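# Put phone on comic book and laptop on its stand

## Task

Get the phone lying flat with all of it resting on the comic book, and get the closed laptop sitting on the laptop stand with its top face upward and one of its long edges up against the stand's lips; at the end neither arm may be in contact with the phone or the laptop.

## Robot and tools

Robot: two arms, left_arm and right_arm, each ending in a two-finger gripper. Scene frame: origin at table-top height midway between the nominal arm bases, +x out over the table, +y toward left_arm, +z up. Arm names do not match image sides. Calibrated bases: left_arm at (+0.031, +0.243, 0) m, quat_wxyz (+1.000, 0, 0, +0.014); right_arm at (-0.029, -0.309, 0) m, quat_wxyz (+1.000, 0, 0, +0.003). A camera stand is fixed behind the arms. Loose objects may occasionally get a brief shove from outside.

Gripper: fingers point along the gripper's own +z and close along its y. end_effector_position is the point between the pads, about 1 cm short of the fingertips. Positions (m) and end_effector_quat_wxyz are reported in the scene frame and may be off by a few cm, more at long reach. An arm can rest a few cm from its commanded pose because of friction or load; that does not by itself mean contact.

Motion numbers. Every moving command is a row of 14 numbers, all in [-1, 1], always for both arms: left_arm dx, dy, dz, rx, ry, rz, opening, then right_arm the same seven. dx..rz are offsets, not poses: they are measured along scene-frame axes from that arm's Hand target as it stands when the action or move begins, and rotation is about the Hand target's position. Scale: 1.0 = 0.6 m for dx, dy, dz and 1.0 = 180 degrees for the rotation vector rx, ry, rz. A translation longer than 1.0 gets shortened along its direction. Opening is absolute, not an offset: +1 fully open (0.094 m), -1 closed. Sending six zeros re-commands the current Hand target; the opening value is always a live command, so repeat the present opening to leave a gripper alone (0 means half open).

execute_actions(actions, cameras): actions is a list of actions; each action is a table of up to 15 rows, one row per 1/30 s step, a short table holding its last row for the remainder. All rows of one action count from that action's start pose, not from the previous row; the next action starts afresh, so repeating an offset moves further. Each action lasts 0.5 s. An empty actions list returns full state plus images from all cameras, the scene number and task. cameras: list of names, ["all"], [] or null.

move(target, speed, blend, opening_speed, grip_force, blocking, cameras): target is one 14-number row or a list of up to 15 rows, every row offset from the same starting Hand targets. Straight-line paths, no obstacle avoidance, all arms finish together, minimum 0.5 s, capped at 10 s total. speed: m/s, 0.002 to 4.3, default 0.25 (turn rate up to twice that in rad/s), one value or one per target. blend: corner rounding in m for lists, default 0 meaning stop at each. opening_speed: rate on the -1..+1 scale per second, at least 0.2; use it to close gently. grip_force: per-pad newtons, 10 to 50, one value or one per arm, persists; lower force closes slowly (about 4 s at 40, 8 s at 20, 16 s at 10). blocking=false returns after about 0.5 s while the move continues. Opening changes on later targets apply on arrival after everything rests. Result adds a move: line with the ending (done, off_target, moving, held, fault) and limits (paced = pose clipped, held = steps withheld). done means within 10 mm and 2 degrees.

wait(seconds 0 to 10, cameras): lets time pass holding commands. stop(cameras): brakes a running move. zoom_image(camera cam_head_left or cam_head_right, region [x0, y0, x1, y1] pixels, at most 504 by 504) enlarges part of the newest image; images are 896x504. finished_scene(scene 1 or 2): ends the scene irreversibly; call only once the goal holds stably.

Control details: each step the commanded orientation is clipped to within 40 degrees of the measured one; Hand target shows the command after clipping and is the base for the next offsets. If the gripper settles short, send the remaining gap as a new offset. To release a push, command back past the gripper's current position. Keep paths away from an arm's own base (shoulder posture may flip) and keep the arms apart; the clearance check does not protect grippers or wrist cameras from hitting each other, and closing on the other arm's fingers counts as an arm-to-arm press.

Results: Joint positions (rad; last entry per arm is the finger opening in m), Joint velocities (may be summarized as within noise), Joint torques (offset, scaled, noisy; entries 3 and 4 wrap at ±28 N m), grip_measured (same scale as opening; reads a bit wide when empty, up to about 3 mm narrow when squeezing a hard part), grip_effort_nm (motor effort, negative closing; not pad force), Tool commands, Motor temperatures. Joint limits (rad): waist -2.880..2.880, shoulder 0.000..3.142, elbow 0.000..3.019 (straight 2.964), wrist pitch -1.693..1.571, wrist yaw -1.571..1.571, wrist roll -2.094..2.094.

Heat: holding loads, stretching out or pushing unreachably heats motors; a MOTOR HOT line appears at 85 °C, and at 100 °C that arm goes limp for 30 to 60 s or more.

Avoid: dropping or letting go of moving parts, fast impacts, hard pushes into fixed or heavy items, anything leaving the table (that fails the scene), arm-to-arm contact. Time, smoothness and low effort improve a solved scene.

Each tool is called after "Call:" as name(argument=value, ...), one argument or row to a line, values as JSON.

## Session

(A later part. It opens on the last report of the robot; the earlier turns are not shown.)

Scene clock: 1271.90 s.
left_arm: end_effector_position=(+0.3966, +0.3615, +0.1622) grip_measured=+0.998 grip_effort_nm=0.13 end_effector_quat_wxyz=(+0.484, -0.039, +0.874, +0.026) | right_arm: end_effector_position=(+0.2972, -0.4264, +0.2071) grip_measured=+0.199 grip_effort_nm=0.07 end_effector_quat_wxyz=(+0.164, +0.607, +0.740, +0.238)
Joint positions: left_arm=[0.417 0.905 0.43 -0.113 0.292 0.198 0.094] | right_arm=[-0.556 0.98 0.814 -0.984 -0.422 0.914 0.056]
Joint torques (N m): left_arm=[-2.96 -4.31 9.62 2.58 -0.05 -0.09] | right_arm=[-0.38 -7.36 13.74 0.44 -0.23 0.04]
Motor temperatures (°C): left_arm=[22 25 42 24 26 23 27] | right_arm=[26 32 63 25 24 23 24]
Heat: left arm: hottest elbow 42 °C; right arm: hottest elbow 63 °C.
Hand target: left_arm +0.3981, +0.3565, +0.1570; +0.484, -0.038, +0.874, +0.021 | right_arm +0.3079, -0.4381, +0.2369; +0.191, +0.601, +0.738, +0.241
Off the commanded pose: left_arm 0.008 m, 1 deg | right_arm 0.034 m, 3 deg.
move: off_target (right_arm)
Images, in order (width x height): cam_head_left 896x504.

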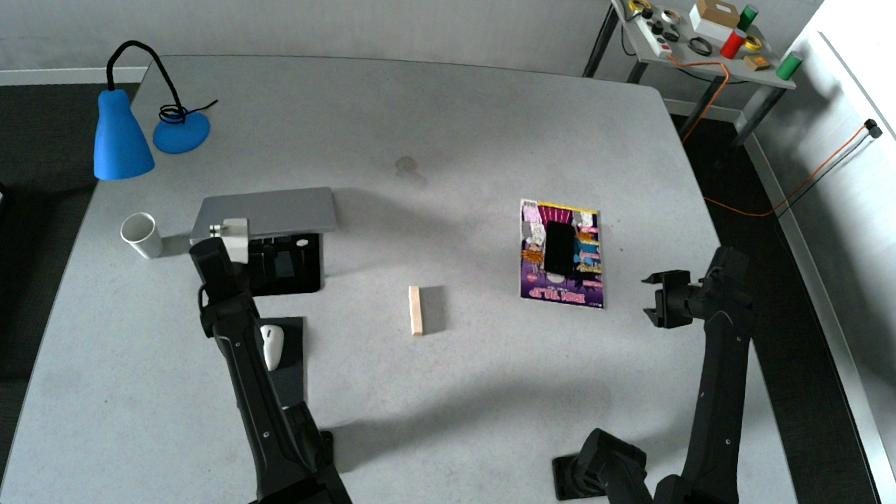

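Call:
move(
  target=[
    [0.022, -0.003, -0.027, 0, 0, 0, 1.0, 0, 0, 0, 0, 0, 0, 0.2],
  ],
  speed=0.05,
  cameras=["cam_head_left"],
)

Call:
zoom_image(
  camera="cam_head_left",
  region=[160, 170, 340, 300],
)

Scene clock: 1274.80 s.
left_arm: end_effector_position=(+0.4131, +0.3609, +0.1566) grip_measured=+0.998 grip_effort_nm=0.13 end_effector_quat_wxyz=(+0.496, -0.041, +0.867, +0.027) | right_arm: end_effector_position=(+0.2972, -0.4264, +0.2071) grip_measured=+0.199 grip_effort_nm=0.07 end_effector_quat_wxyz=(+0.164, +0.607, +0.740, +0.238)
Joint positions: left_arm=[0.389 0.975 0.428 -0.007 0.272 0.172 0.094] | right_arm=[-0.556 0.98 0.814 -0.984 -0.422 0.914 0.056]
Joint torques (N m): left_arm=[-2.61 -4.13 8.68 1.95 -0.15 0.03] | right_arm=[-0.38 -7.36 13.71 0.43 -0.24 0.04]
Motor temperatures (°C): left_arm=[22 25 42 24 26 23 27] | right_arm=[26 32 63 25 24 23 24]
Heat: left arm: hottest elbow 42 °C; right arm: hottest elbow 63 °C.
Hand target: left_arm +0.4114, +0.3546, +0.1408; +0.484, -0.038, +0.874, +0.021 | right_arm +0.3079, -0.4381, +0.2369; +0.191, +0.601, +0.738, +0.241
Off the commanded pose: left_arm 0.017 m, 2 deg | right_arm 0.034 m, 3 deg.
move: off_target (left_arm, right_arm)
Images, in order (width x height): cam_head_left 896x504.

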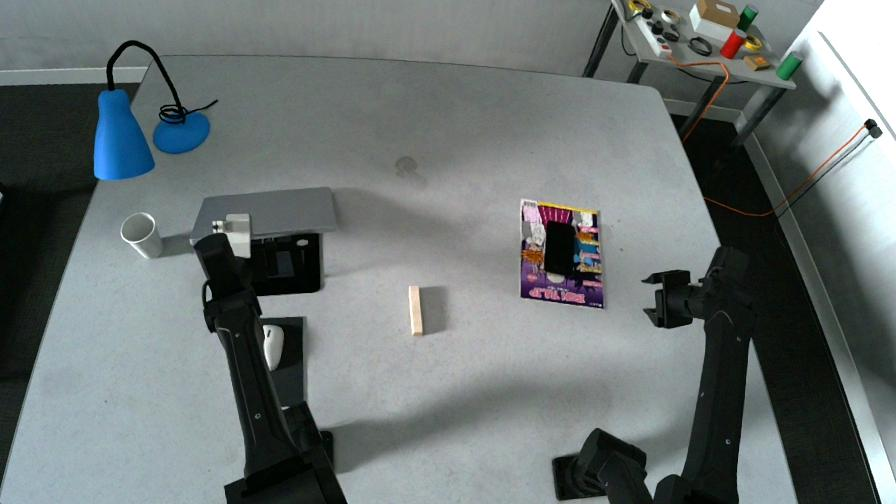

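Scaled by 2.800.

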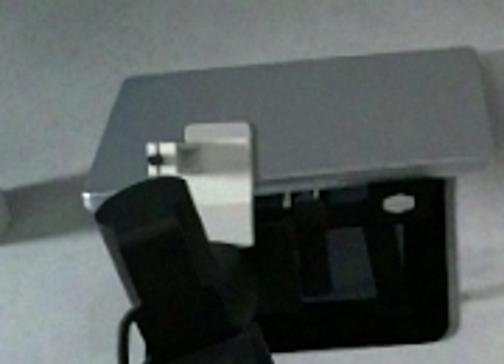

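Call:
move(
  target=[
    [0.033, 0.0, -0.016, 0, 0, 0, 1.0, 0, 0, 0, 0, 0, 0, 0.2],
  ],
  speed=0.05,
  cameras=["all"],
)

Call:
zoom_image(
  camera="cam_head_left",
  region=[160, 170, 340, 300],
)

Call:
zoom_image(
  camera="cam_head_right",
  region=[180, 170, 360, 300],
)

Scene clock: 1279.00 s.
left_arm: end_effector_position=(+0.4286, +0.3593, +0.1526) grip_measured=+0.998 grip_effort_nm=0.13 end_effector_quat_wxyz=(+0.510, -0.044, +0.858, +0.026) | right_arm: end_effector_position=(+0.2972, -0.4264, +0.2071) grip_measured=+0.199 grip_effort_nm=0.07 end_effector_quat_wxyz=(+0.164, +0.607, +0.740, +0.238)
Joint positions: left_arm=[0.362 1.039 0.428 0.095 0.252 0.141 0.094] | right_arm=[-0.556 0.98 0.814 -0.984 -0.422 0.914 0.056]
Joint torques (N m): left_arm=[-2.9 -2.32 10.04 1.03 -0.32 0.15] | right_arm=[-0.38 -7.24 13.72 0.46 -0.24 0.04]
Motor temperatures (°C): left_arm=[22 25 42 24 26 23 27] | right_arm=[26 32 63 25 24 23 24]
Heat: left arm: hottest elbow 42 °C; right arm: hottest elbow 63 °C.
Hand target: left_arm +0.4312, +0.3546, +0.1313; +0.484, -0.038, +0.874, +0.021 | right_arm +0.3079, -0.4381, +0.2369; +0.191, +0.601, +0.738, +0.241
Off the commanded pose: left_arm 0.022 m, 4 deg | right_arm 0.034 m, 3 deg.
move: off_target (left_arm, right_arm)

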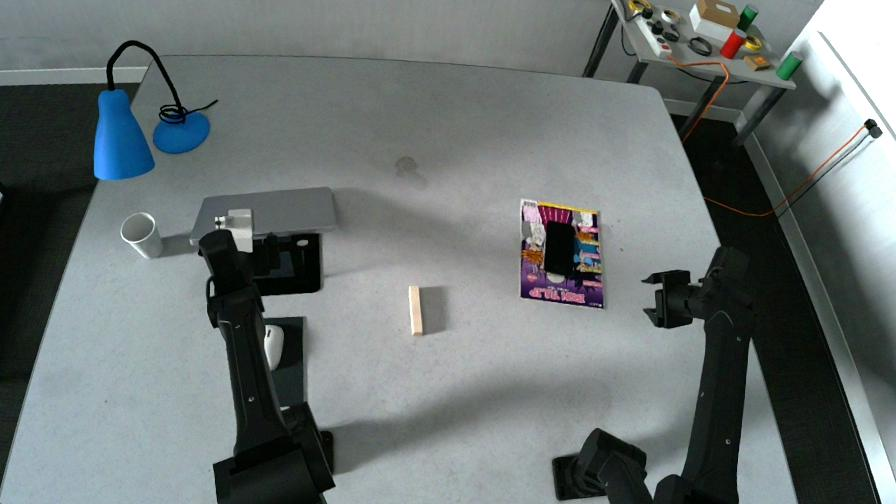

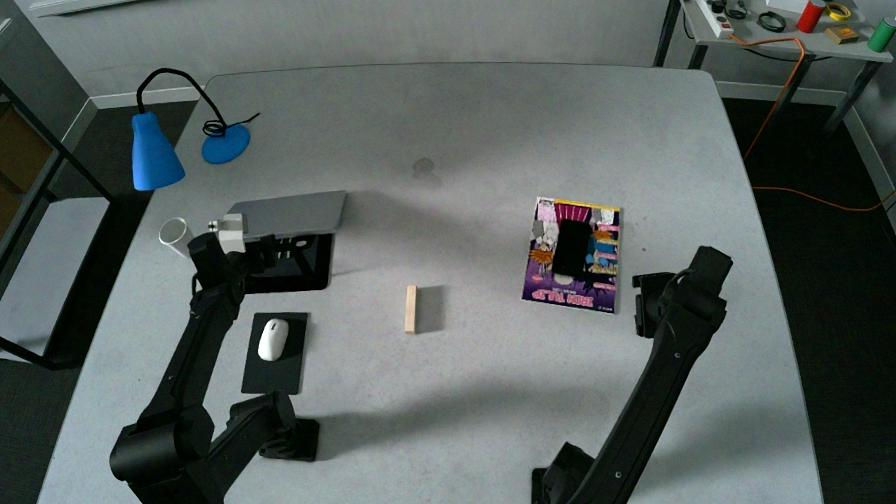

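Scaled by 2.800.

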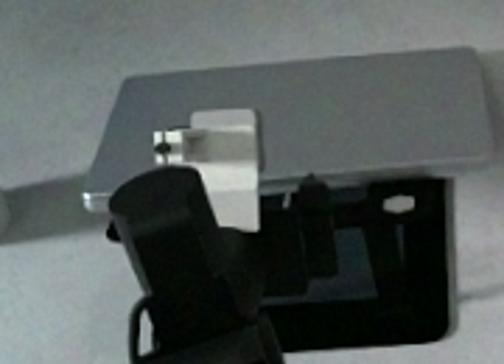

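Scaled by 2.800.

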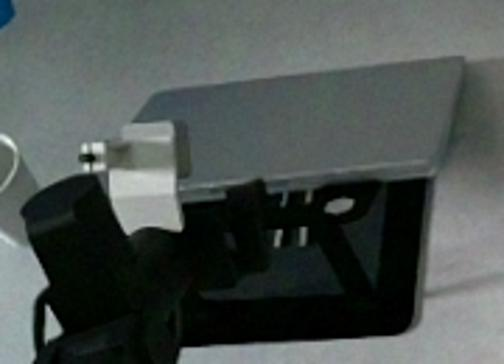

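Call:
move(
  target=[
    [0.035, 0.0, -0.025, 0, 0.01, 0, 1.0, 0, 0, 0, 0, 0, 0, 0.2],
  ],
  speed=0.04,
  cameras=["all"],
)

Call:
zoom_image(
  camera="cam_head_left",
  region=[160, 170, 340, 300],
)

Call:
zoom_image(
  camera="cam_head_right",
  region=[180, 170, 360, 300],
)

Scene clock: 1283.20 s.
left_arm: end_effector_position=(+0.4521, +0.3602, +0.1482) grip_measured=+0.998 grip_effort_nm=0.13 end_effector_quat_wxyz=(+0.506, -0.044, +0.861, +0.027) | right_arm: end_effector_position=(+0.2972, -0.4264, +0.2071) grip_measured=+0.199 grip_effort_nm=0.07 end_effector_quat_wxyz=(+0.164, +0.607, +0.740, +0.238)
Joint positions: left_arm=[0.333 1.128 0.476 0.129 0.224 0.13 0.094] | right_arm=[-0.556 0.98 0.814 -0.984 -0.422 0.914 0.056]
Joint torques (N m): left_arm=[-2.02 -2.84 9.07 0.92 -0.35 0.15] | right_arm=[-0.38 -7.36 13.72 0.43 -0.24 0.05]
Motor temperatures (°C): left_arm=[22 25 42 24 26 23 27] | right_arm=[26 32 63 25 24 23 24]
Heat: left arm: hottest elbow 42 °C; right arm: hottest elbow 63 °C.
Hand target: left_arm +0.4522, +0.3546, +0.1163; +0.470, -0.038, +0.881, +0.022 | right_arm +0.3079, -0.4381, +0.2369; +0.191, +0.601, +0.738, +0.241
Off the commanded pose: left_arm 0.032 m, 5 deg | right_arm 0.034 m, 3 deg.
move: off_target (left_arm, right_arm)

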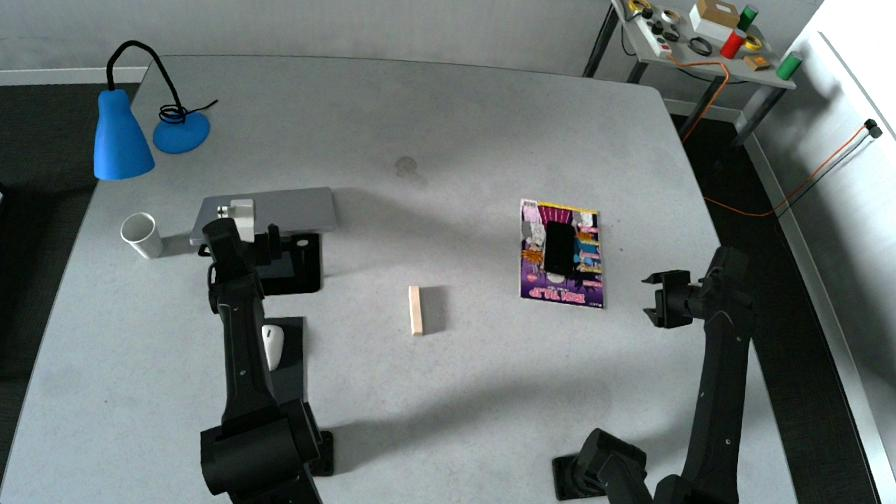

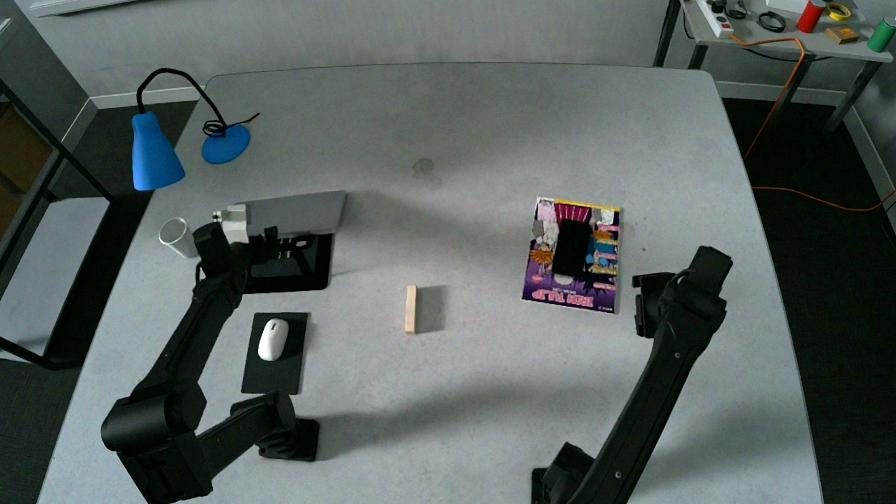

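Scaled by 2.800.

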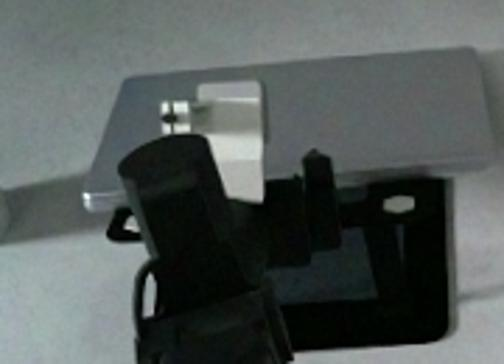

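Scaled by 2.800.

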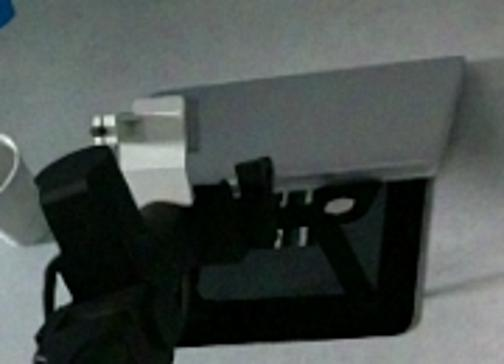

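Call:
move(
  target=[
    [0.0, 0.0, 0.2, 0, 0, 0, 1.0, 0, 0, 0, 0, 0, 0, 0.2],
    [-0.2, -0.05, 0.3, 0, 0, 0, 1.0, 0, 0, 0, 0, 0, 0, 0.2],
    [-0.33, -0.18, 0.3, 0, 0, 0, 1.0, 0, 0, 0, 0, 0, 0, 0.2],
  ],
  speed=0.15,
  blend=[0.03, 0.04, 0],
  cameras=["all"],
)

Call:
zoom_image(
  camera="cam_head_left",
  region=[160, 170, 340, 300],
)

Call:
zoom_image(
  camera="cam_head_right",
  region=[180, 170, 360, 300],
)

Scene clock: 1294.20 s.
left_arm: end_effector_position=(+0.2552, +0.2496, +0.2740) grip_measured=+0.998 grip_effort_nm=0.13 end_effector_quat_wxyz=(+0.454, -0.038, +0.890, +0.028) | right_arm: end_effector_position=(+0.2972, -0.4264, +0.2071) grip_measured=+0.199 grip_effort_nm=0.07 end_effector_quat_wxyz=(+0.164, +0.607, +0.740, +0.238)
Joint positions: left_arm=[-0.115 0.23 0.597 -1.002 -0.154 -0.093 0.094] | right_arm=[-0.556 0.98 0.814 -0.984 -0.422 0.914 0.056]
Joint torques (N m): left_arm=[-2.9 1.08 14.83 1.28 -0.24 -0.1] | right_arm=[-0.44 -7.36 13.74 0.43 -0.24 0.04]
Motor temperatures (°C): left_arm=[22 25 43 24 26 23 27] | right_arm=[26 32 63 25 24 23 24]
Heat: left arm: hottest elbow 43 °C; right arm: hottest elbow 63 °C.
Hand target: left_arm +0.2542, +0.2466, +0.2963; +0.470, -0.038, +0.881, +0.022 | right_arm +0.3079, -0.4381, +0.2369; +0.191, +0.601, +0.738, +0.241
Off the commanded pose: left_arm 0.023 m, 2 deg | right_arm 0.034 m, 3 deg.
move: off_target (left_arm, right_arm)

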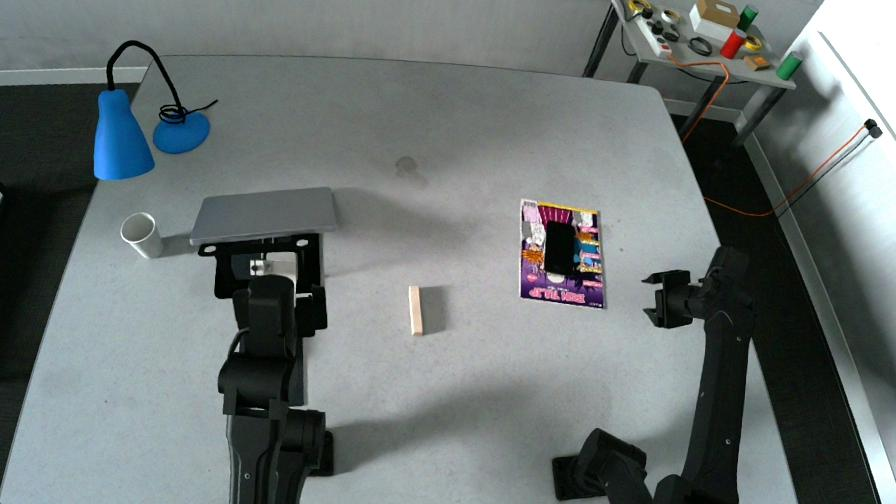

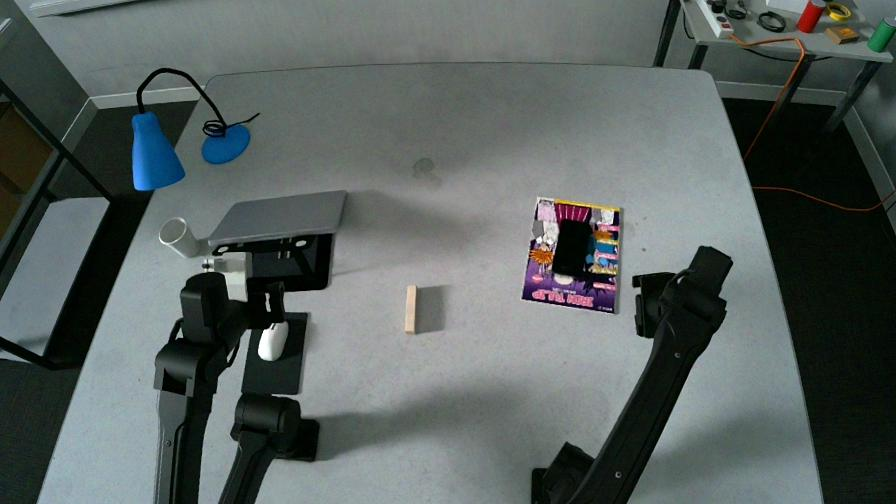

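Scaled by 2.800.

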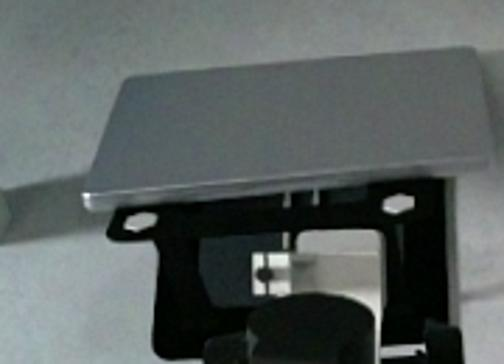

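Scaled by 2.800.

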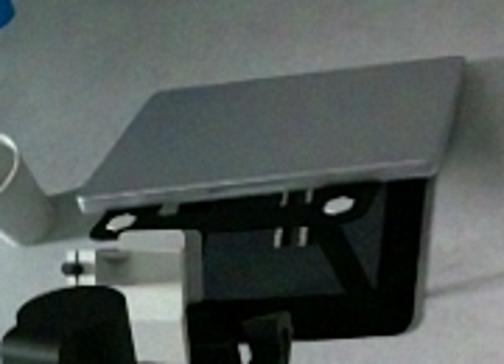

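Call:
move(
  target=[
    [0.15, 0.175, -0.05, -0.4201, -0.0497, 0.268, -0.95, 0, 0, 0, 0, 0, 0, 0.2],
    [0.21, 0.175, -0.155, -0.4201, -0.0497, 0.268, -0.95, 0, 0, 0, 0, 0, 0, 0.2],
  ],
  speed=0.15,
  blend=[0.03, 0],
  cameras=["cam_head_left"],
)

Call:
zoom_image(
  camera="cam_head_left",
  region=[160, 170, 340, 300],
)

Scene clock: 1344.53 s.
left_arm: end_effector_position=(+0.3769, +0.3554, +0.2062) grip_measured=-0.948 grip_effort_nm=-0.08 end_effector_quat_wxyz=(-0.365, +0.643, -0.588, +0.328) | right_arm: end_effector_position=(+0.2972, -0.4264, +0.2071) grip_measured=+0.199 grip_effort_nm=0.07 end_effector_quat_wxyz=(+0.164, +0.607, +0.740, +0.238)
Joint positions: left_arm=[0.433 0.749 0.481 -0.308 0.31 -1.368 0.002] | right_arm=[-0.556 0.98 0.814 -0.984 -0.422 0.914 0.056]
Joint torques (N m): left_arm=[-2.26 -3.19 10.58 2.52 -0.11 -0.04] | right_arm=[-0.32 -7.36 13.71 0.46 -0.25 0.04]
Motor temperatures (°C): left_arm=[22 25 45 24 26 23 27] | right_arm=[26 32 64 25 24 23 24]
Heat: left arm: hottest elbow 45 °C; right arm: hottest elbow 64 °C.
Hand target: left_arm +0.3803, +0.3516, +0.2034; -0.363, +0.641, -0.588, +0.332 | right_arm +0.3079, -0.4381, +0.2369; +0.191, +0.601, +0.738, +0.241
Off the commanded pose: left_arm 0.006 m, 1 deg | right_arm 0.034 m, 3 deg.
move: off_target (right_arm)
Images, in order (width x height): cam_head_left 896x504.

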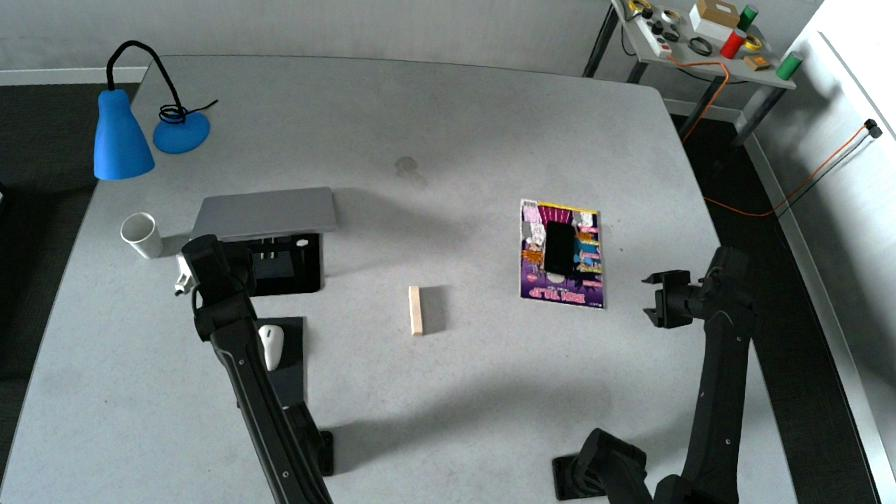

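Scaled by 2.800.

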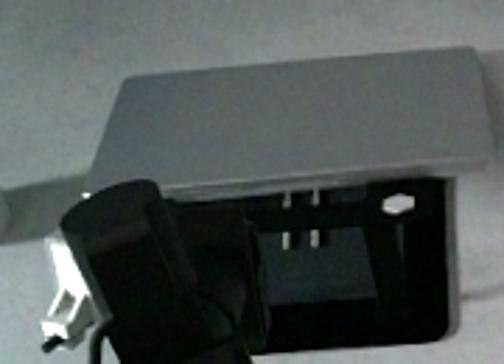

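Call:
execute_actions(
  actions=[],
  cameras=["cam_head_left","cam_head_right"],
)

Call:
zoom_image(
  camera="cam_head_left",
  region=[160, 170, 340, 300],
)

Scene clock: 1354.80 s.
left_arm: end_effector_position=(+0.3769, +0.3554, +0.2062) grip_measured=-0.948 grip_effort_nm=-0.08 end_effector_quat_wxyz=(-0.365, +0.644, -0.588, +0.328) | right_arm: end_effector_position=(+0.2972, -0.4264, +0.2071) grip_measured=+0.199 grip_effort_nm=0.07 end_effector_quat_wxyz=(+0.164, +0.607, +0.740, +0.238)
Joint positions: left_arm=[0.433 0.749 0.481 -0.308 0.31 -1.369 0.002] | right_arm=[-0.556 0.98 0.814 -0.984 -0.422 0.914 0.056]
Joint velocities: within noise
Joint torques (N m): left_arm=[-2.2 -2.32 10.8 2.44 0 -0.01] | right_arm=[-0.32 -7.36 13.74 0.47 -0.24 0.04]
Motor temperatures (°C): left_arm=[22 25 45 24 26 23 27] | right_arm=[26 32 64 25 24 23 24]
Heat: left arm: hottest elbow 45 °C; right arm: hottest elbow 64 °C.
Hand target: left_arm +0.3803, +0.3516, +0.2034; -0.363, +0.641, -0.588, +0.332 | right_arm +0.3079, -0.4381, +0.2369; +0.191, +0.601, +0.738, +0.241
Tool commands: left_gripper/opening=-0.95 right_gripper/opening=+0.2
Off the commanded pose: left_arm 0.006 m, 1 deg | right_arm 0.034 m, 3 deg.

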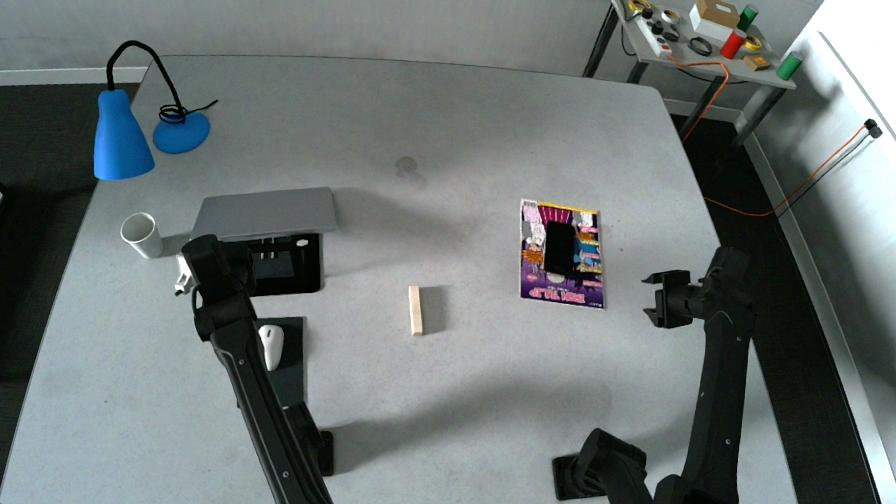

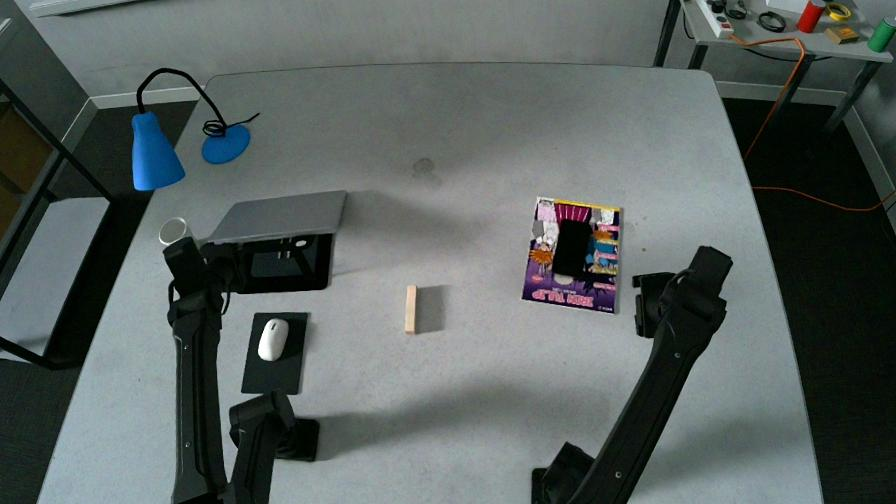

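Scaled by 2.800.

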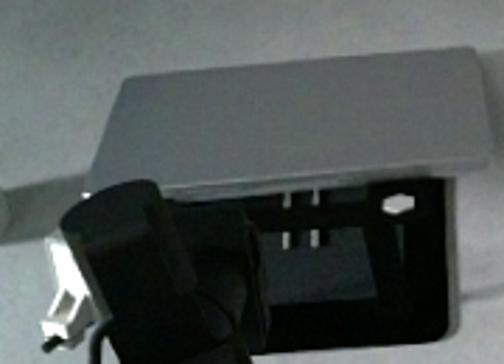

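Call:
move(
  target=[
    [0.041, 0.059, -0.01, 0, 0, 0, -0.95, 0, 0, 0, 0, 0, 0, 0.2],
    [0.041, 0.059, -0.067, 0, 0, 0, -0.95, 0, 0, 0, 0, 0, 0, 0.2],
  ],
  speed=0.1,
  cameras=["cam_head_left"],
)

Call:
zoom_image(
  camera="cam_head_left",
  region=[160, 170, 340, 300],
)

Scene clock: 1370.20 s.
left_arm: end_effector_position=(+0.4057, +0.3826, +0.1666) grip_measured=-0.948 grip_effort_nm=-0.08 end_effector_quat_wxyz=(-0.359, +0.642, -0.589, +0.334) | right_arm: end_effector_position=(+0.2972, -0.4264, +0.2071) grip_measured=+0.199 grip_effort_nm=0.07 end_effector_quat_wxyz=(+0.164, +0.607, +0.740, +0.238)
Joint positions: left_arm=[0.488 0.97 0.47 -0.09 0.371 -1.34 0.002] | right_arm=[-0.556 0.98 0.814 -0.984 -0.422 0.914 0.056]
Joint torques (N m): left_arm=[-0.21 -5.36 9.52 2.25 0.18 0.15] | right_arm=[-0.32 -7.36 13.72 0.44 -0.24 0.05]
Motor temperatures (°C): left_arm=[22 25 44 24 26 23 26] | right_arm=[26 32 64 25 24 23 24]
Heat: left arm: hottest elbow 44 °C; right arm: hottest elbow 64 °C.
Hand target: left_arm +0.4048, +0.3870, +0.1630; -0.363, +0.641, -0.588, +0.332 | right_arm +0.3079, -0.4381, +0.2369; +0.191, +0.601, +0.738, +0.241
Off the commanded pose: left_arm 0.006 m, 1 deg | right_arm 0.034 m, 3 deg.
move: off_target (right_arm)
Images, in order (width x height): cam_head_left 896x504.

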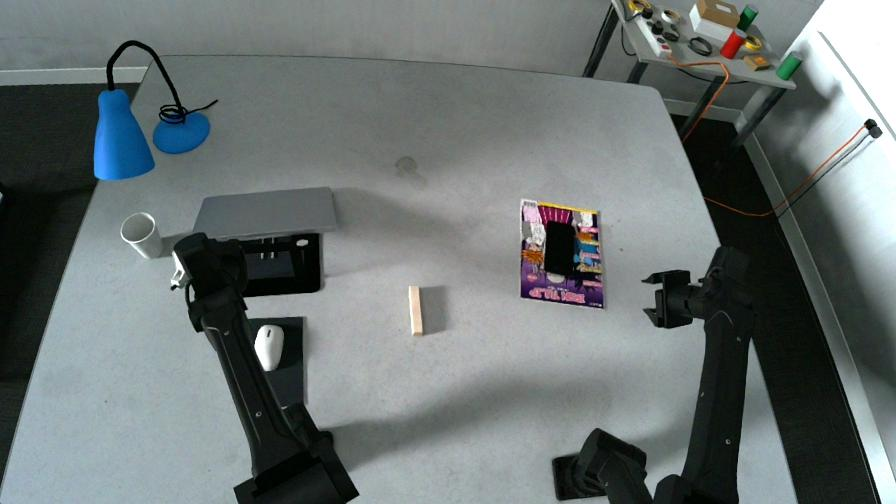

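Scaled by 2.800.

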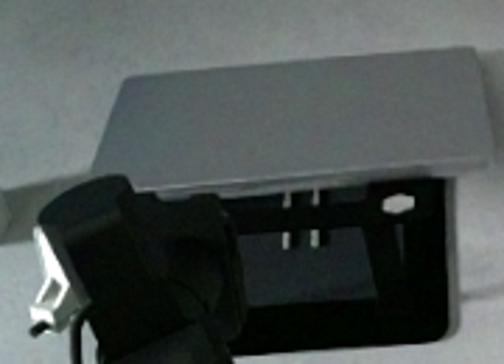

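Call:
move(
  target=[
    [0.045, 0.0, -0.06, 0, 0, 0, -0.95, 0, 0, 0, 0, 0, 0, 0.2],
  ],
  speed=0.05,
  cameras=["cam_head_left"],
)

Call:
zoom_image(
  camera="cam_head_left",
  region=[160, 170, 340, 300],
)

Scene clock: 1374.43 s.
left_arm: end_effector_position=(+0.4320, +0.3932, +0.1435) grip_measured=-0.949 grip_effort_nm=-0.05 end_effector_quat_wxyz=(-0.379, +0.635, -0.583, +0.336) | right_arm: end_effector_position=(+0.2972, -0.4264, +0.2071) grip_measured=+0.199 grip_effort_nm=0.07 end_effector_quat_wxyz=(+0.164, +0.607, +0.740, +0.238)
Joint positions: left_arm=[0.468 1.124 0.461 0.12 0.342 -1.355 0.002] | right_arm=[-0.556 0.98 0.814 -0.984 -0.422 0.914 0.056]
Joint torques (N m): left_arm=[-2.78 -4.84 8.68 2.02 -0.15 0] | right_arm=[-0.38 -7.36 13.7 0.46 -0.24 0.04]
Motor temperatures (°C): left_arm=[22 25 44 24 26 23 26] | right_arm=[26 32 64 25 24 23 24]
Heat: left arm: hottest elbow 44 °C; right arm: hottest elbow 64 °C.
Hand target: left_arm +0.4318, +0.3870, +0.1271; -0.363, +0.641, -0.588, +0.332 | right_arm +0.3079, -0.4381, +0.2369; +0.191, +0.601, +0.738, +0.241
Off the commanded pose: left_arm 0.018 m, 2 deg | right_arm 0.034 m, 3 deg.
move: off_target (left_arm, right_arm)
Images, in order (width x height): cam_head_left 896x504.

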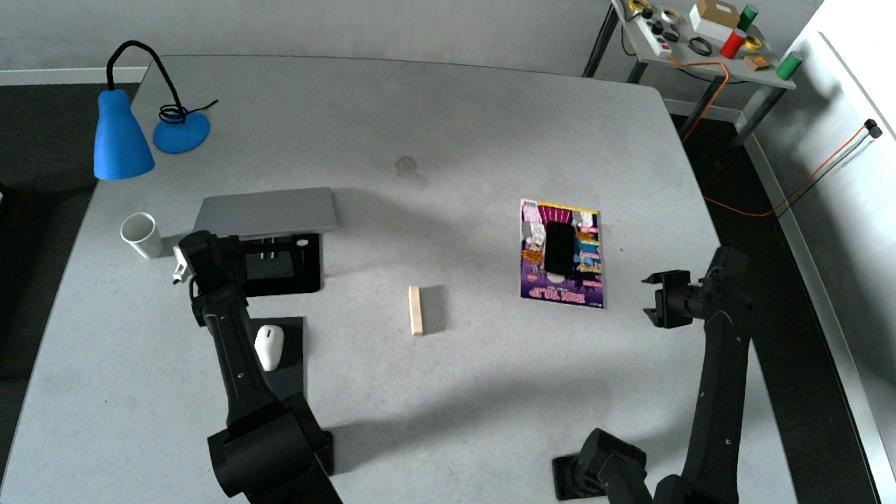

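Scaled by 2.800.

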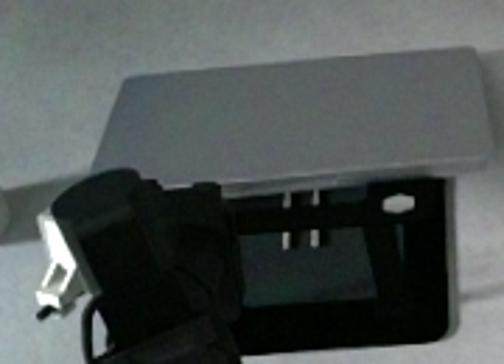

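Call:
move(
  target=[
    [0.035, 0.0, -0.02, 0, 0, 0, -0.95, 0, 0, 0, 0, 0, 0, 0.2],
  ],
  speed=0.04,
  cameras=["cam_head_left"],
)

Call:
zoom_image(
  camera="cam_head_left",
  region=[160, 170, 340, 300],
)

Scene clock: 1378.50 s.
left_arm: end_effector_position=(+0.4498, +0.3943, +0.1410) grip_measured=-0.949 grip_effort_nm=-0.01 end_effector_quat_wxyz=(-0.391, +0.633, -0.574, +0.343) | right_arm: end_effector_position=(+0.2972, -0.4264, +0.2071) grip_measured=+0.199 grip_effort_nm=0.07 end_effector_quat_wxyz=(+0.164, +0.607, +0.740, +0.238)
Joint positions: left_arm=[0.441 1.19 0.474 0.213 0.314 -1.386 0.002] | right_arm=[-0.556 0.98 0.814 -0.984 -0.422 0.914 0.056]
Joint torques (N m): left_arm=[-3.19 -4.48 9.26 0.99 -0.25 0.18] | right_arm=[-0.44 -7.36 13.72 0.44 -0.24 0.04]
Motor temperatures (°C): left_arm=[22 25 44 24 26 23 26] | right_arm=[26 32 64 25 24 23 24]
Heat: left arm: hottest elbow 44 °C; right arm: hottest elbow 64 °C.
Hand target: left_arm +0.4528, +0.3870, +0.1150; -0.363, +0.641, -0.588, +0.332 | right_arm +0.3079, -0.4381, +0.2369; +0.191, +0.601, +0.738, +0.241
Off the commanded pose: left_arm 0.027 m, 4 deg | right_arm 0.034 m, 3 deg.
move: off_target (left_arm, right_arm)
Images, in order (width x height): cam_head_left 896x504.

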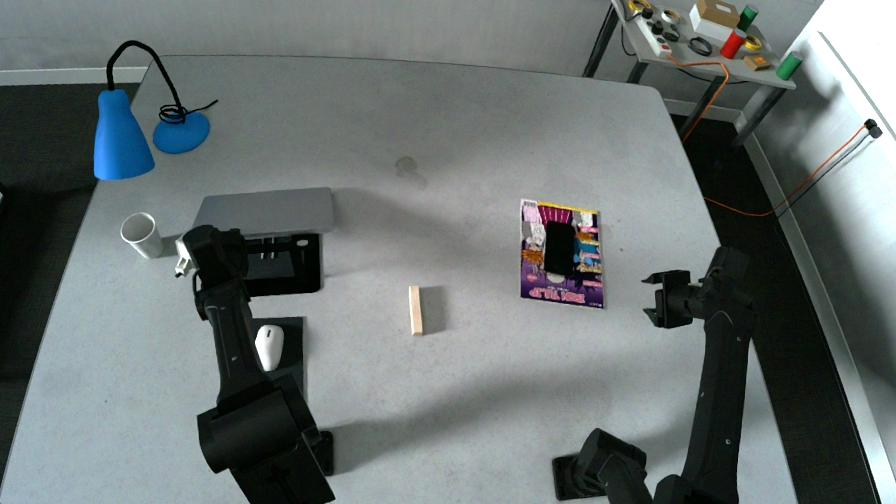

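Scaled by 2.800.

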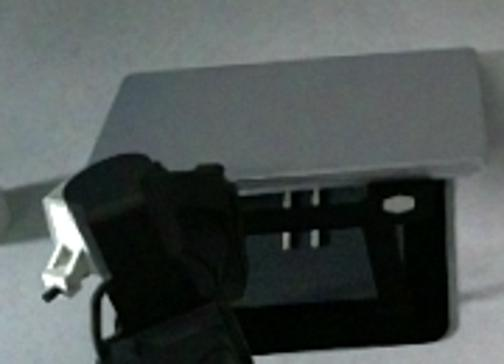

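Call:
move(
  target=[
    [0.03, 0.0, -0.02, 0, 0, 0, -0.95, 0, 0, 0, 0, 0, 0, 0.2],
  ],
  speed=0.04,
  cameras=["cam_head_left"],
)

Call:
zoom_image(
  camera="cam_head_left",
  region=[160, 170, 340, 300],
)

Scene clock: 1384.77 s.
left_arm: end_effector_position=(+0.4643, +0.3935, +0.1380) grip_measured=-0.950 grip_effort_nm=0.00 end_effector_quat_wxyz=(-0.394, +0.630, -0.573, +0.348) | right_arm: end_effector_position=(+0.2972, -0.4264, +0.2071) grip_measured=+0.199 grip_effort_nm=0.07 end_effector_quat_wxyz=(+0.164, +0.607, +0.740, +0.238)
Joint positions: left_arm=[0.42 1.243 0.494 0.26 0.302 -1.399 0.002] | right_arm=[-0.556 0.98 0.814 -0.984 -0.422 0.914 0.056]
Joint torques (N m): left_arm=[-3.31 -1.67 9.36 1.52 -0.49 0.15] | right_arm=[-0.38 -7.36 13.75 0.43 -0.24 0.05]
Motor temperatures (°C): left_arm=[22 25 43 24 26 23 26] | right_arm=[26 32 64 25 24 23 24]
Heat: left arm: hottest elbow 43 °C; right arm: hottest elbow 64 °C.
Hand target: left_arm +0.4707, +0.3871, +0.1029; -0.363, +0.642, -0.588, +0.332 | right_arm +0.3079, -0.4381, +0.2369; +0.191, +0.601, +0.738, +0.241
Off the commanded pose: left_arm 0.036 m, 5 deg | right_arm 0.034 m, 3 deg.
move: off_target (left_arm, right_arm)
Images, in order (width x height): cam_head_left 896x504.

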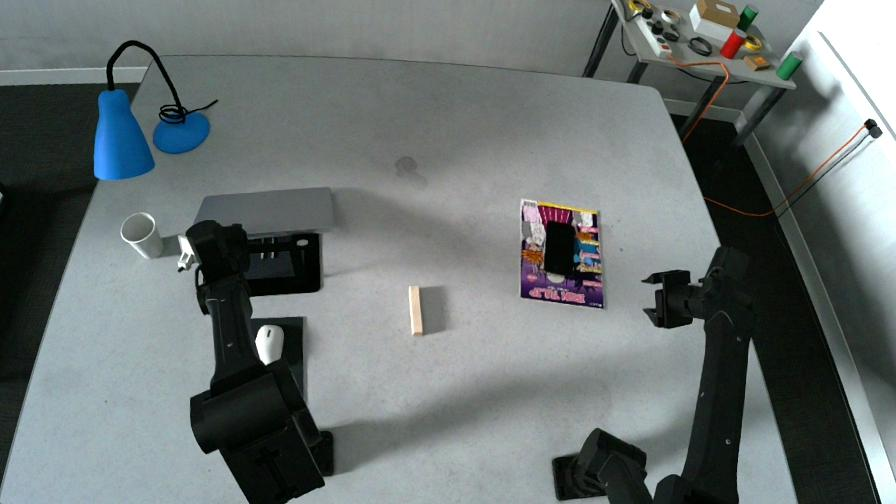

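Scaled by 2.800.

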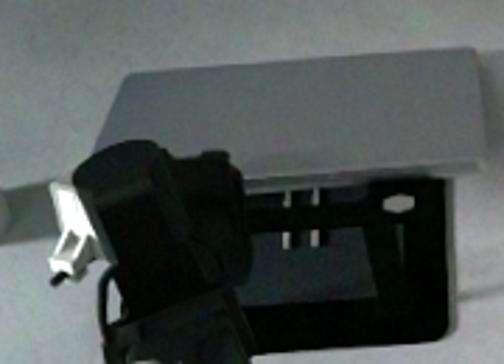

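Call:
execute_actions(
  actions=[],
  cameras=["cam_head_right"],
)

Call:
zoom_image(
  camera="cam_head_right",
  region=[160, 170, 360, 310],
)

Scene clock: 1387.13 s.
left_arm: end_effector_position=(+0.4643, +0.3935, +0.1380) grip_measured=-0.950 grip_effort_nm=0.00 end_effector_quat_wxyz=(-0.394, +0.630, -0.573, +0.348) | right_arm: end_effector_position=(+0.2972, -0.4264, +0.2071) grip_measured=+0.199 grip_effort_nm=0.07 end_effector_quat_wxyz=(+0.164, +0.607, +0.740, +0.238)
Joint positions: left_arm=[0.42 1.243 0.494 0.26 0.302 -1.399 0.002] | right_arm=[-0.556 0.98 0.814 -0.984 -0.422 0.914 0.056]
Joint velocities: within noise
Joint torques (N m): left_arm=[-2.37 -2.08 9.46 1.59 -0.51 0.12] | right_arm=[-0.32 -7.41 13.72 0.43 -0.24 0.04]
Motor temperatures (°C): left_arm=[22 25 43 24 26 23 26] | right_arm=[26 32 64 25 24 23 24]
Heat: left arm: hottest elbow 43 °C; right arm: hottest elbow 64 °C.
Hand target: left_arm +0.4707, +0.3871, +0.1029; -0.363, +0.642, -0.588, +0.332 | right_arm +0.3079, -0.4381, +0.2369; +0.191, +0.601, +0.738, +0.241
Tool commands: left_gripper/opening=-0.95 right_gripper/opening=+0.2
Off the commanded pose: left_arm 0.036 m, 5 deg | right_arm 0.034 m, 3 deg.
Images, in order (width x height): cam_head_right 896x504.

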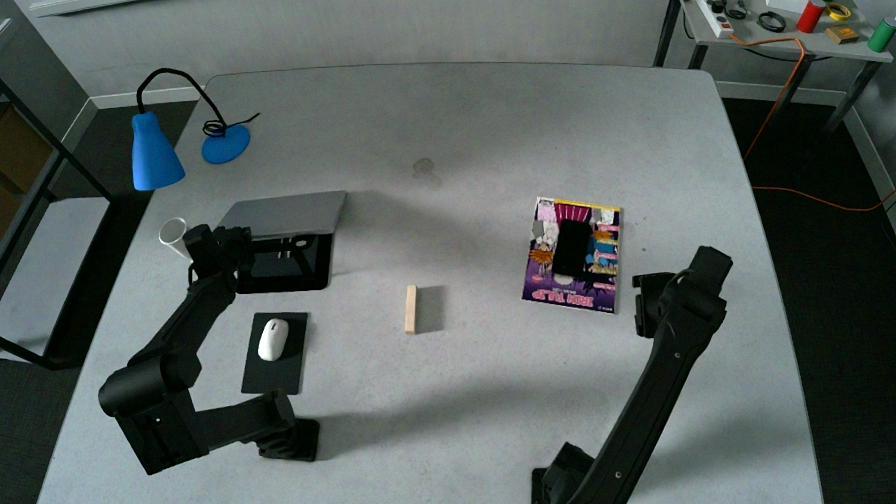

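Scaled by 2.520.

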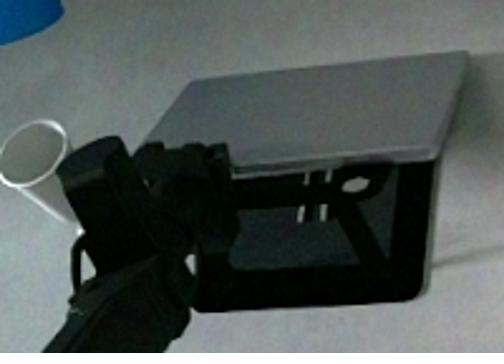

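Call:
move(
  target=[
    [-0.01, 0.01, 0.12, 0, 0, 0, -0.95, 0, 0, 0, 0, 0, 0, 0.2],
    [-0.15, -0.02, 0.16, 0, 0, 0, -0.95, 0, 0, 0, 0, 0, 0, 0.2],
  ],
  speed=0.08,
  cameras=["cam_head_left"],
)

Call:
zoom_image(
  camera="cam_head_left",
  region=[160, 170, 340, 300],
)

Scene clock: 1402.90 s.
left_arm: end_effector_position=(+0.3864, +0.3723, +0.2015) grip_measured=-0.950 grip_effort_nm=0.00 end_effector_quat_wxyz=(-0.362, +0.640, -0.589, +0.337) | right_arm: end_effector_position=(+0.2972, -0.4264, +0.2071) grip_measured=+0.199 grip_effort_nm=0.07 end_effector_quat_wxyz=(+0.164, +0.607, +0.740, +0.238)
Joint positions: left_arm=[0.492 0.825 0.496 -0.254 0.377 -1.338 0.002] | right_arm=[-0.556 0.98 0.814 -0.984 -0.422 0.914 0.056]
Joint torques (N m): left_arm=[-0.67 -5.66 10.26 1.54 0.19 0.13] | right_arm=[-0.38 -7.36 13.71 0.42 -0.24 0.05]
Motor temperatures (°C): left_arm=[22 25 43 24 26 23 26] | right_arm=[26 32 64 25 24 23 24]
Heat: left arm: hottest elbow 43 °C; right arm: hottest elbow 64 °C.
Hand target: left_arm +0.3808, +0.3749, +0.1989; -0.363, +0.641, -0.588, +0.332 | right_arm +0.3079, -0.4381, +0.2369; +0.191, +0.601, +0.738, +0.241
Off the commanded pose: left_arm 0.007 m, 1 deg | right_arm 0.034 m, 3 deg.
move: off_target (right_arm)
Images, in order (width x height): cam_head_left 896x504.

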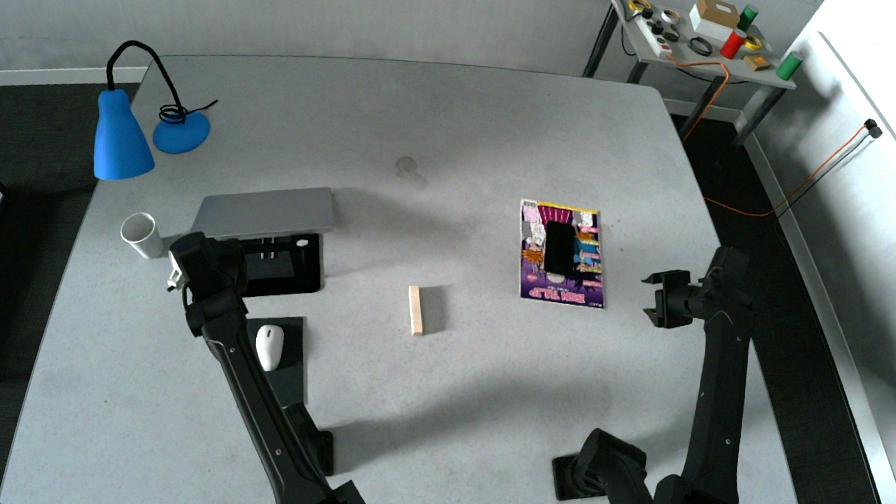

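Scaled by 2.800.

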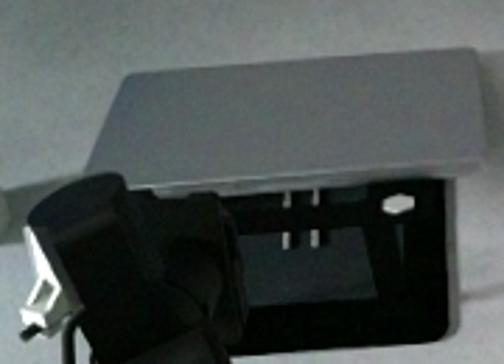

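Call:
move(
  target=[
    [0.0, -0.115, 0.02, 0, 0, 0, -0.95, 0, 0, 0, 0, 0, 0, 0.2],
    [0.04, -0.115, -0.06, 0, 0, 0, -0.95, 0, 0, 0, 0, 0, 0, 0.2],
  ],
  speed=0.1,
  cameras=["cam_head_left"],
)

Call:
zoom_image(
  camera="cam_head_left",
  region=[160, 170, 340, 300],
)

Scene clock: 1409.70 s.
left_arm: end_effector_position=(+0.4029, +0.3108, +0.1662) grip_measured=-0.950 grip_effort_nm=0.00 end_effector_quat_wxyz=(-0.365, +0.643, -0.588, +0.328) | right_arm: end_effector_position=(+0.2972, -0.4264, +0.2071) grip_measured=+0.199 grip_effort_nm=0.07 end_effector_quat_wxyz=(+0.164, +0.607, +0.740, +0.238)
Joint positions: left_arm=[0.207 0.849 0.404 -0.105 0.118 -1.491 0.002] | right_arm=[-0.556 0.98 0.814 -0.984 -0.422 0.914 0.056]
Joint torques (N m): left_arm=[-2.37 -3.72 9.91 2.35 -0.19 -0.04] | right_arm=[-0.26 -7.3 13.74 0.42 -0.24 0.05]
Motor temperatures (°C): left_arm=[22 25 43 24 26 23 26] | right_arm=[26 32 64 25 24 23 24]
Heat: left arm: hottest elbow 43 °C; right arm: hottest elbow 64 °C.
Hand target: left_arm +0.4048, +0.3060, +0.1630; -0.363, +0.641, -0.588, +0.332 | right_arm +0.3079, -0.4381, +0.2369; +0.191, +0.601, +0.738, +0.241
Off the commanded pose: left_arm 0.006 m, 1 deg | right_arm 0.034 m, 3 deg.
move: off_target (right_arm)
Images, in order (width x height): cam_head_left 896x504.

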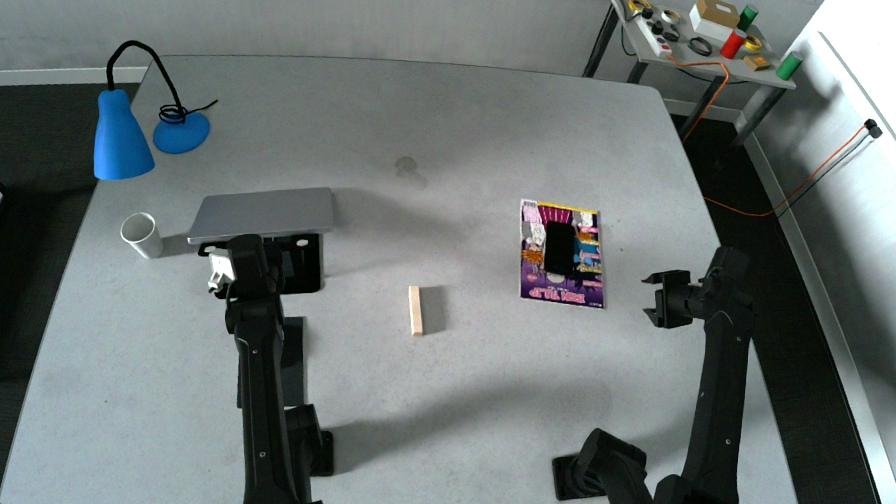

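Scaled by 2.800.

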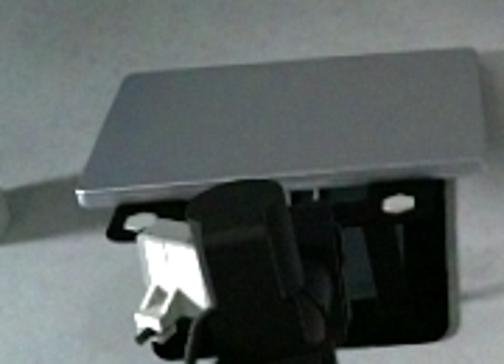

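Call:
move(
  target=[
    [0.075, 0.0, -0.075, 0, 0, 0, -0.95, 0, 0, 0, 0, 0, 0, 0.2],
  ],
  speed=0.05,
  cameras=["cam_head_left"],
)

Call:
zoom_image(
  camera="cam_head_left",
  region=[160, 170, 340, 300],
)

Scene clock: 1415.70 s.
left_arm: end_effector_position=(+0.4481, +0.3115, +0.1420) grip_measured=-0.950 grip_effort_nm=0.00 end_effector_quat_wxyz=(-0.387, +0.633, -0.572, +0.350) | right_arm: end_effector_position=(+0.2972, -0.4264, +0.2071) grip_measured=+0.199 grip_effort_nm=0.07 end_effector_quat_wxyz=(+0.164, +0.607, +0.740, +0.238)
Joint positions: left_arm=[0.173 1.092 0.404 0.213 0.091 -1.524 0.002] | right_arm=[-0.556 0.98 0.814 -0.984 -0.422 0.914 0.056]
Joint torques (N m): left_arm=[-2.84 -2.32 9.76 1.05 -0.24 0.14] | right_arm=[-0.38 -7.36 13.71 0.42 -0.24 0.05]
Motor temperatures (°C): left_arm=[22 25 43 24 26 23 26] | right_arm=[26 32 64 25 24 23 24]
Heat: left arm: hottest elbow 43 °C; right arm: hottest elbow 64 °C.
Hand target: left_arm +0.4498, +0.3060, +0.1180; -0.363, +0.641, -0.588, +0.332 | right_arm +0.3079, -0.4381, +0.2369; +0.191, +0.601, +0.738, +0.241
Off the commanded pose: left_arm 0.025 m, 4 deg | right_arm 0.034 m, 3 deg.
move: off_target (left_arm, right_arm)
Images, in order (width x height): cam_head_left 896x504.

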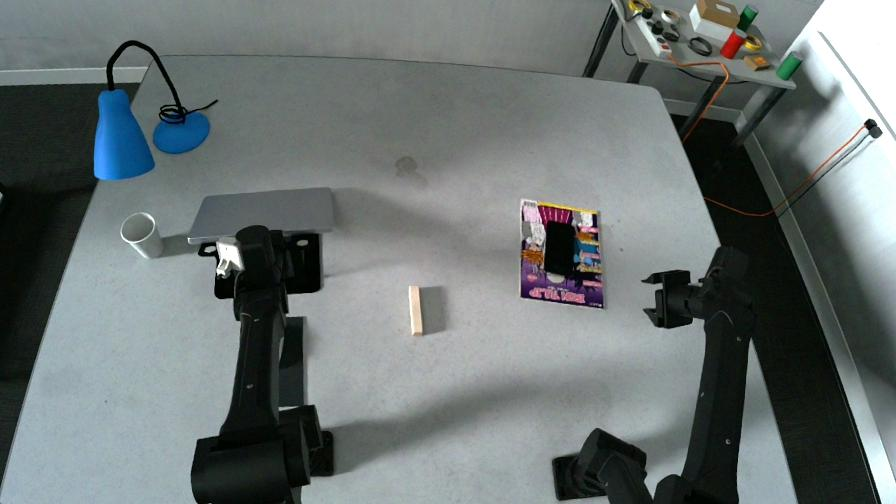

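Scaled by 2.800.

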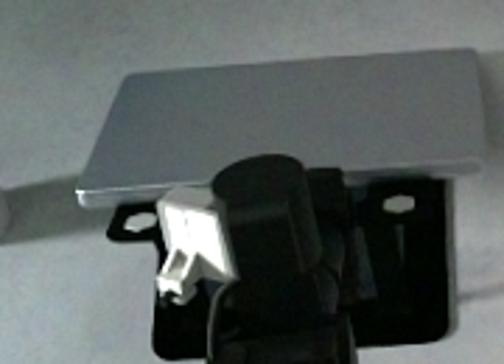

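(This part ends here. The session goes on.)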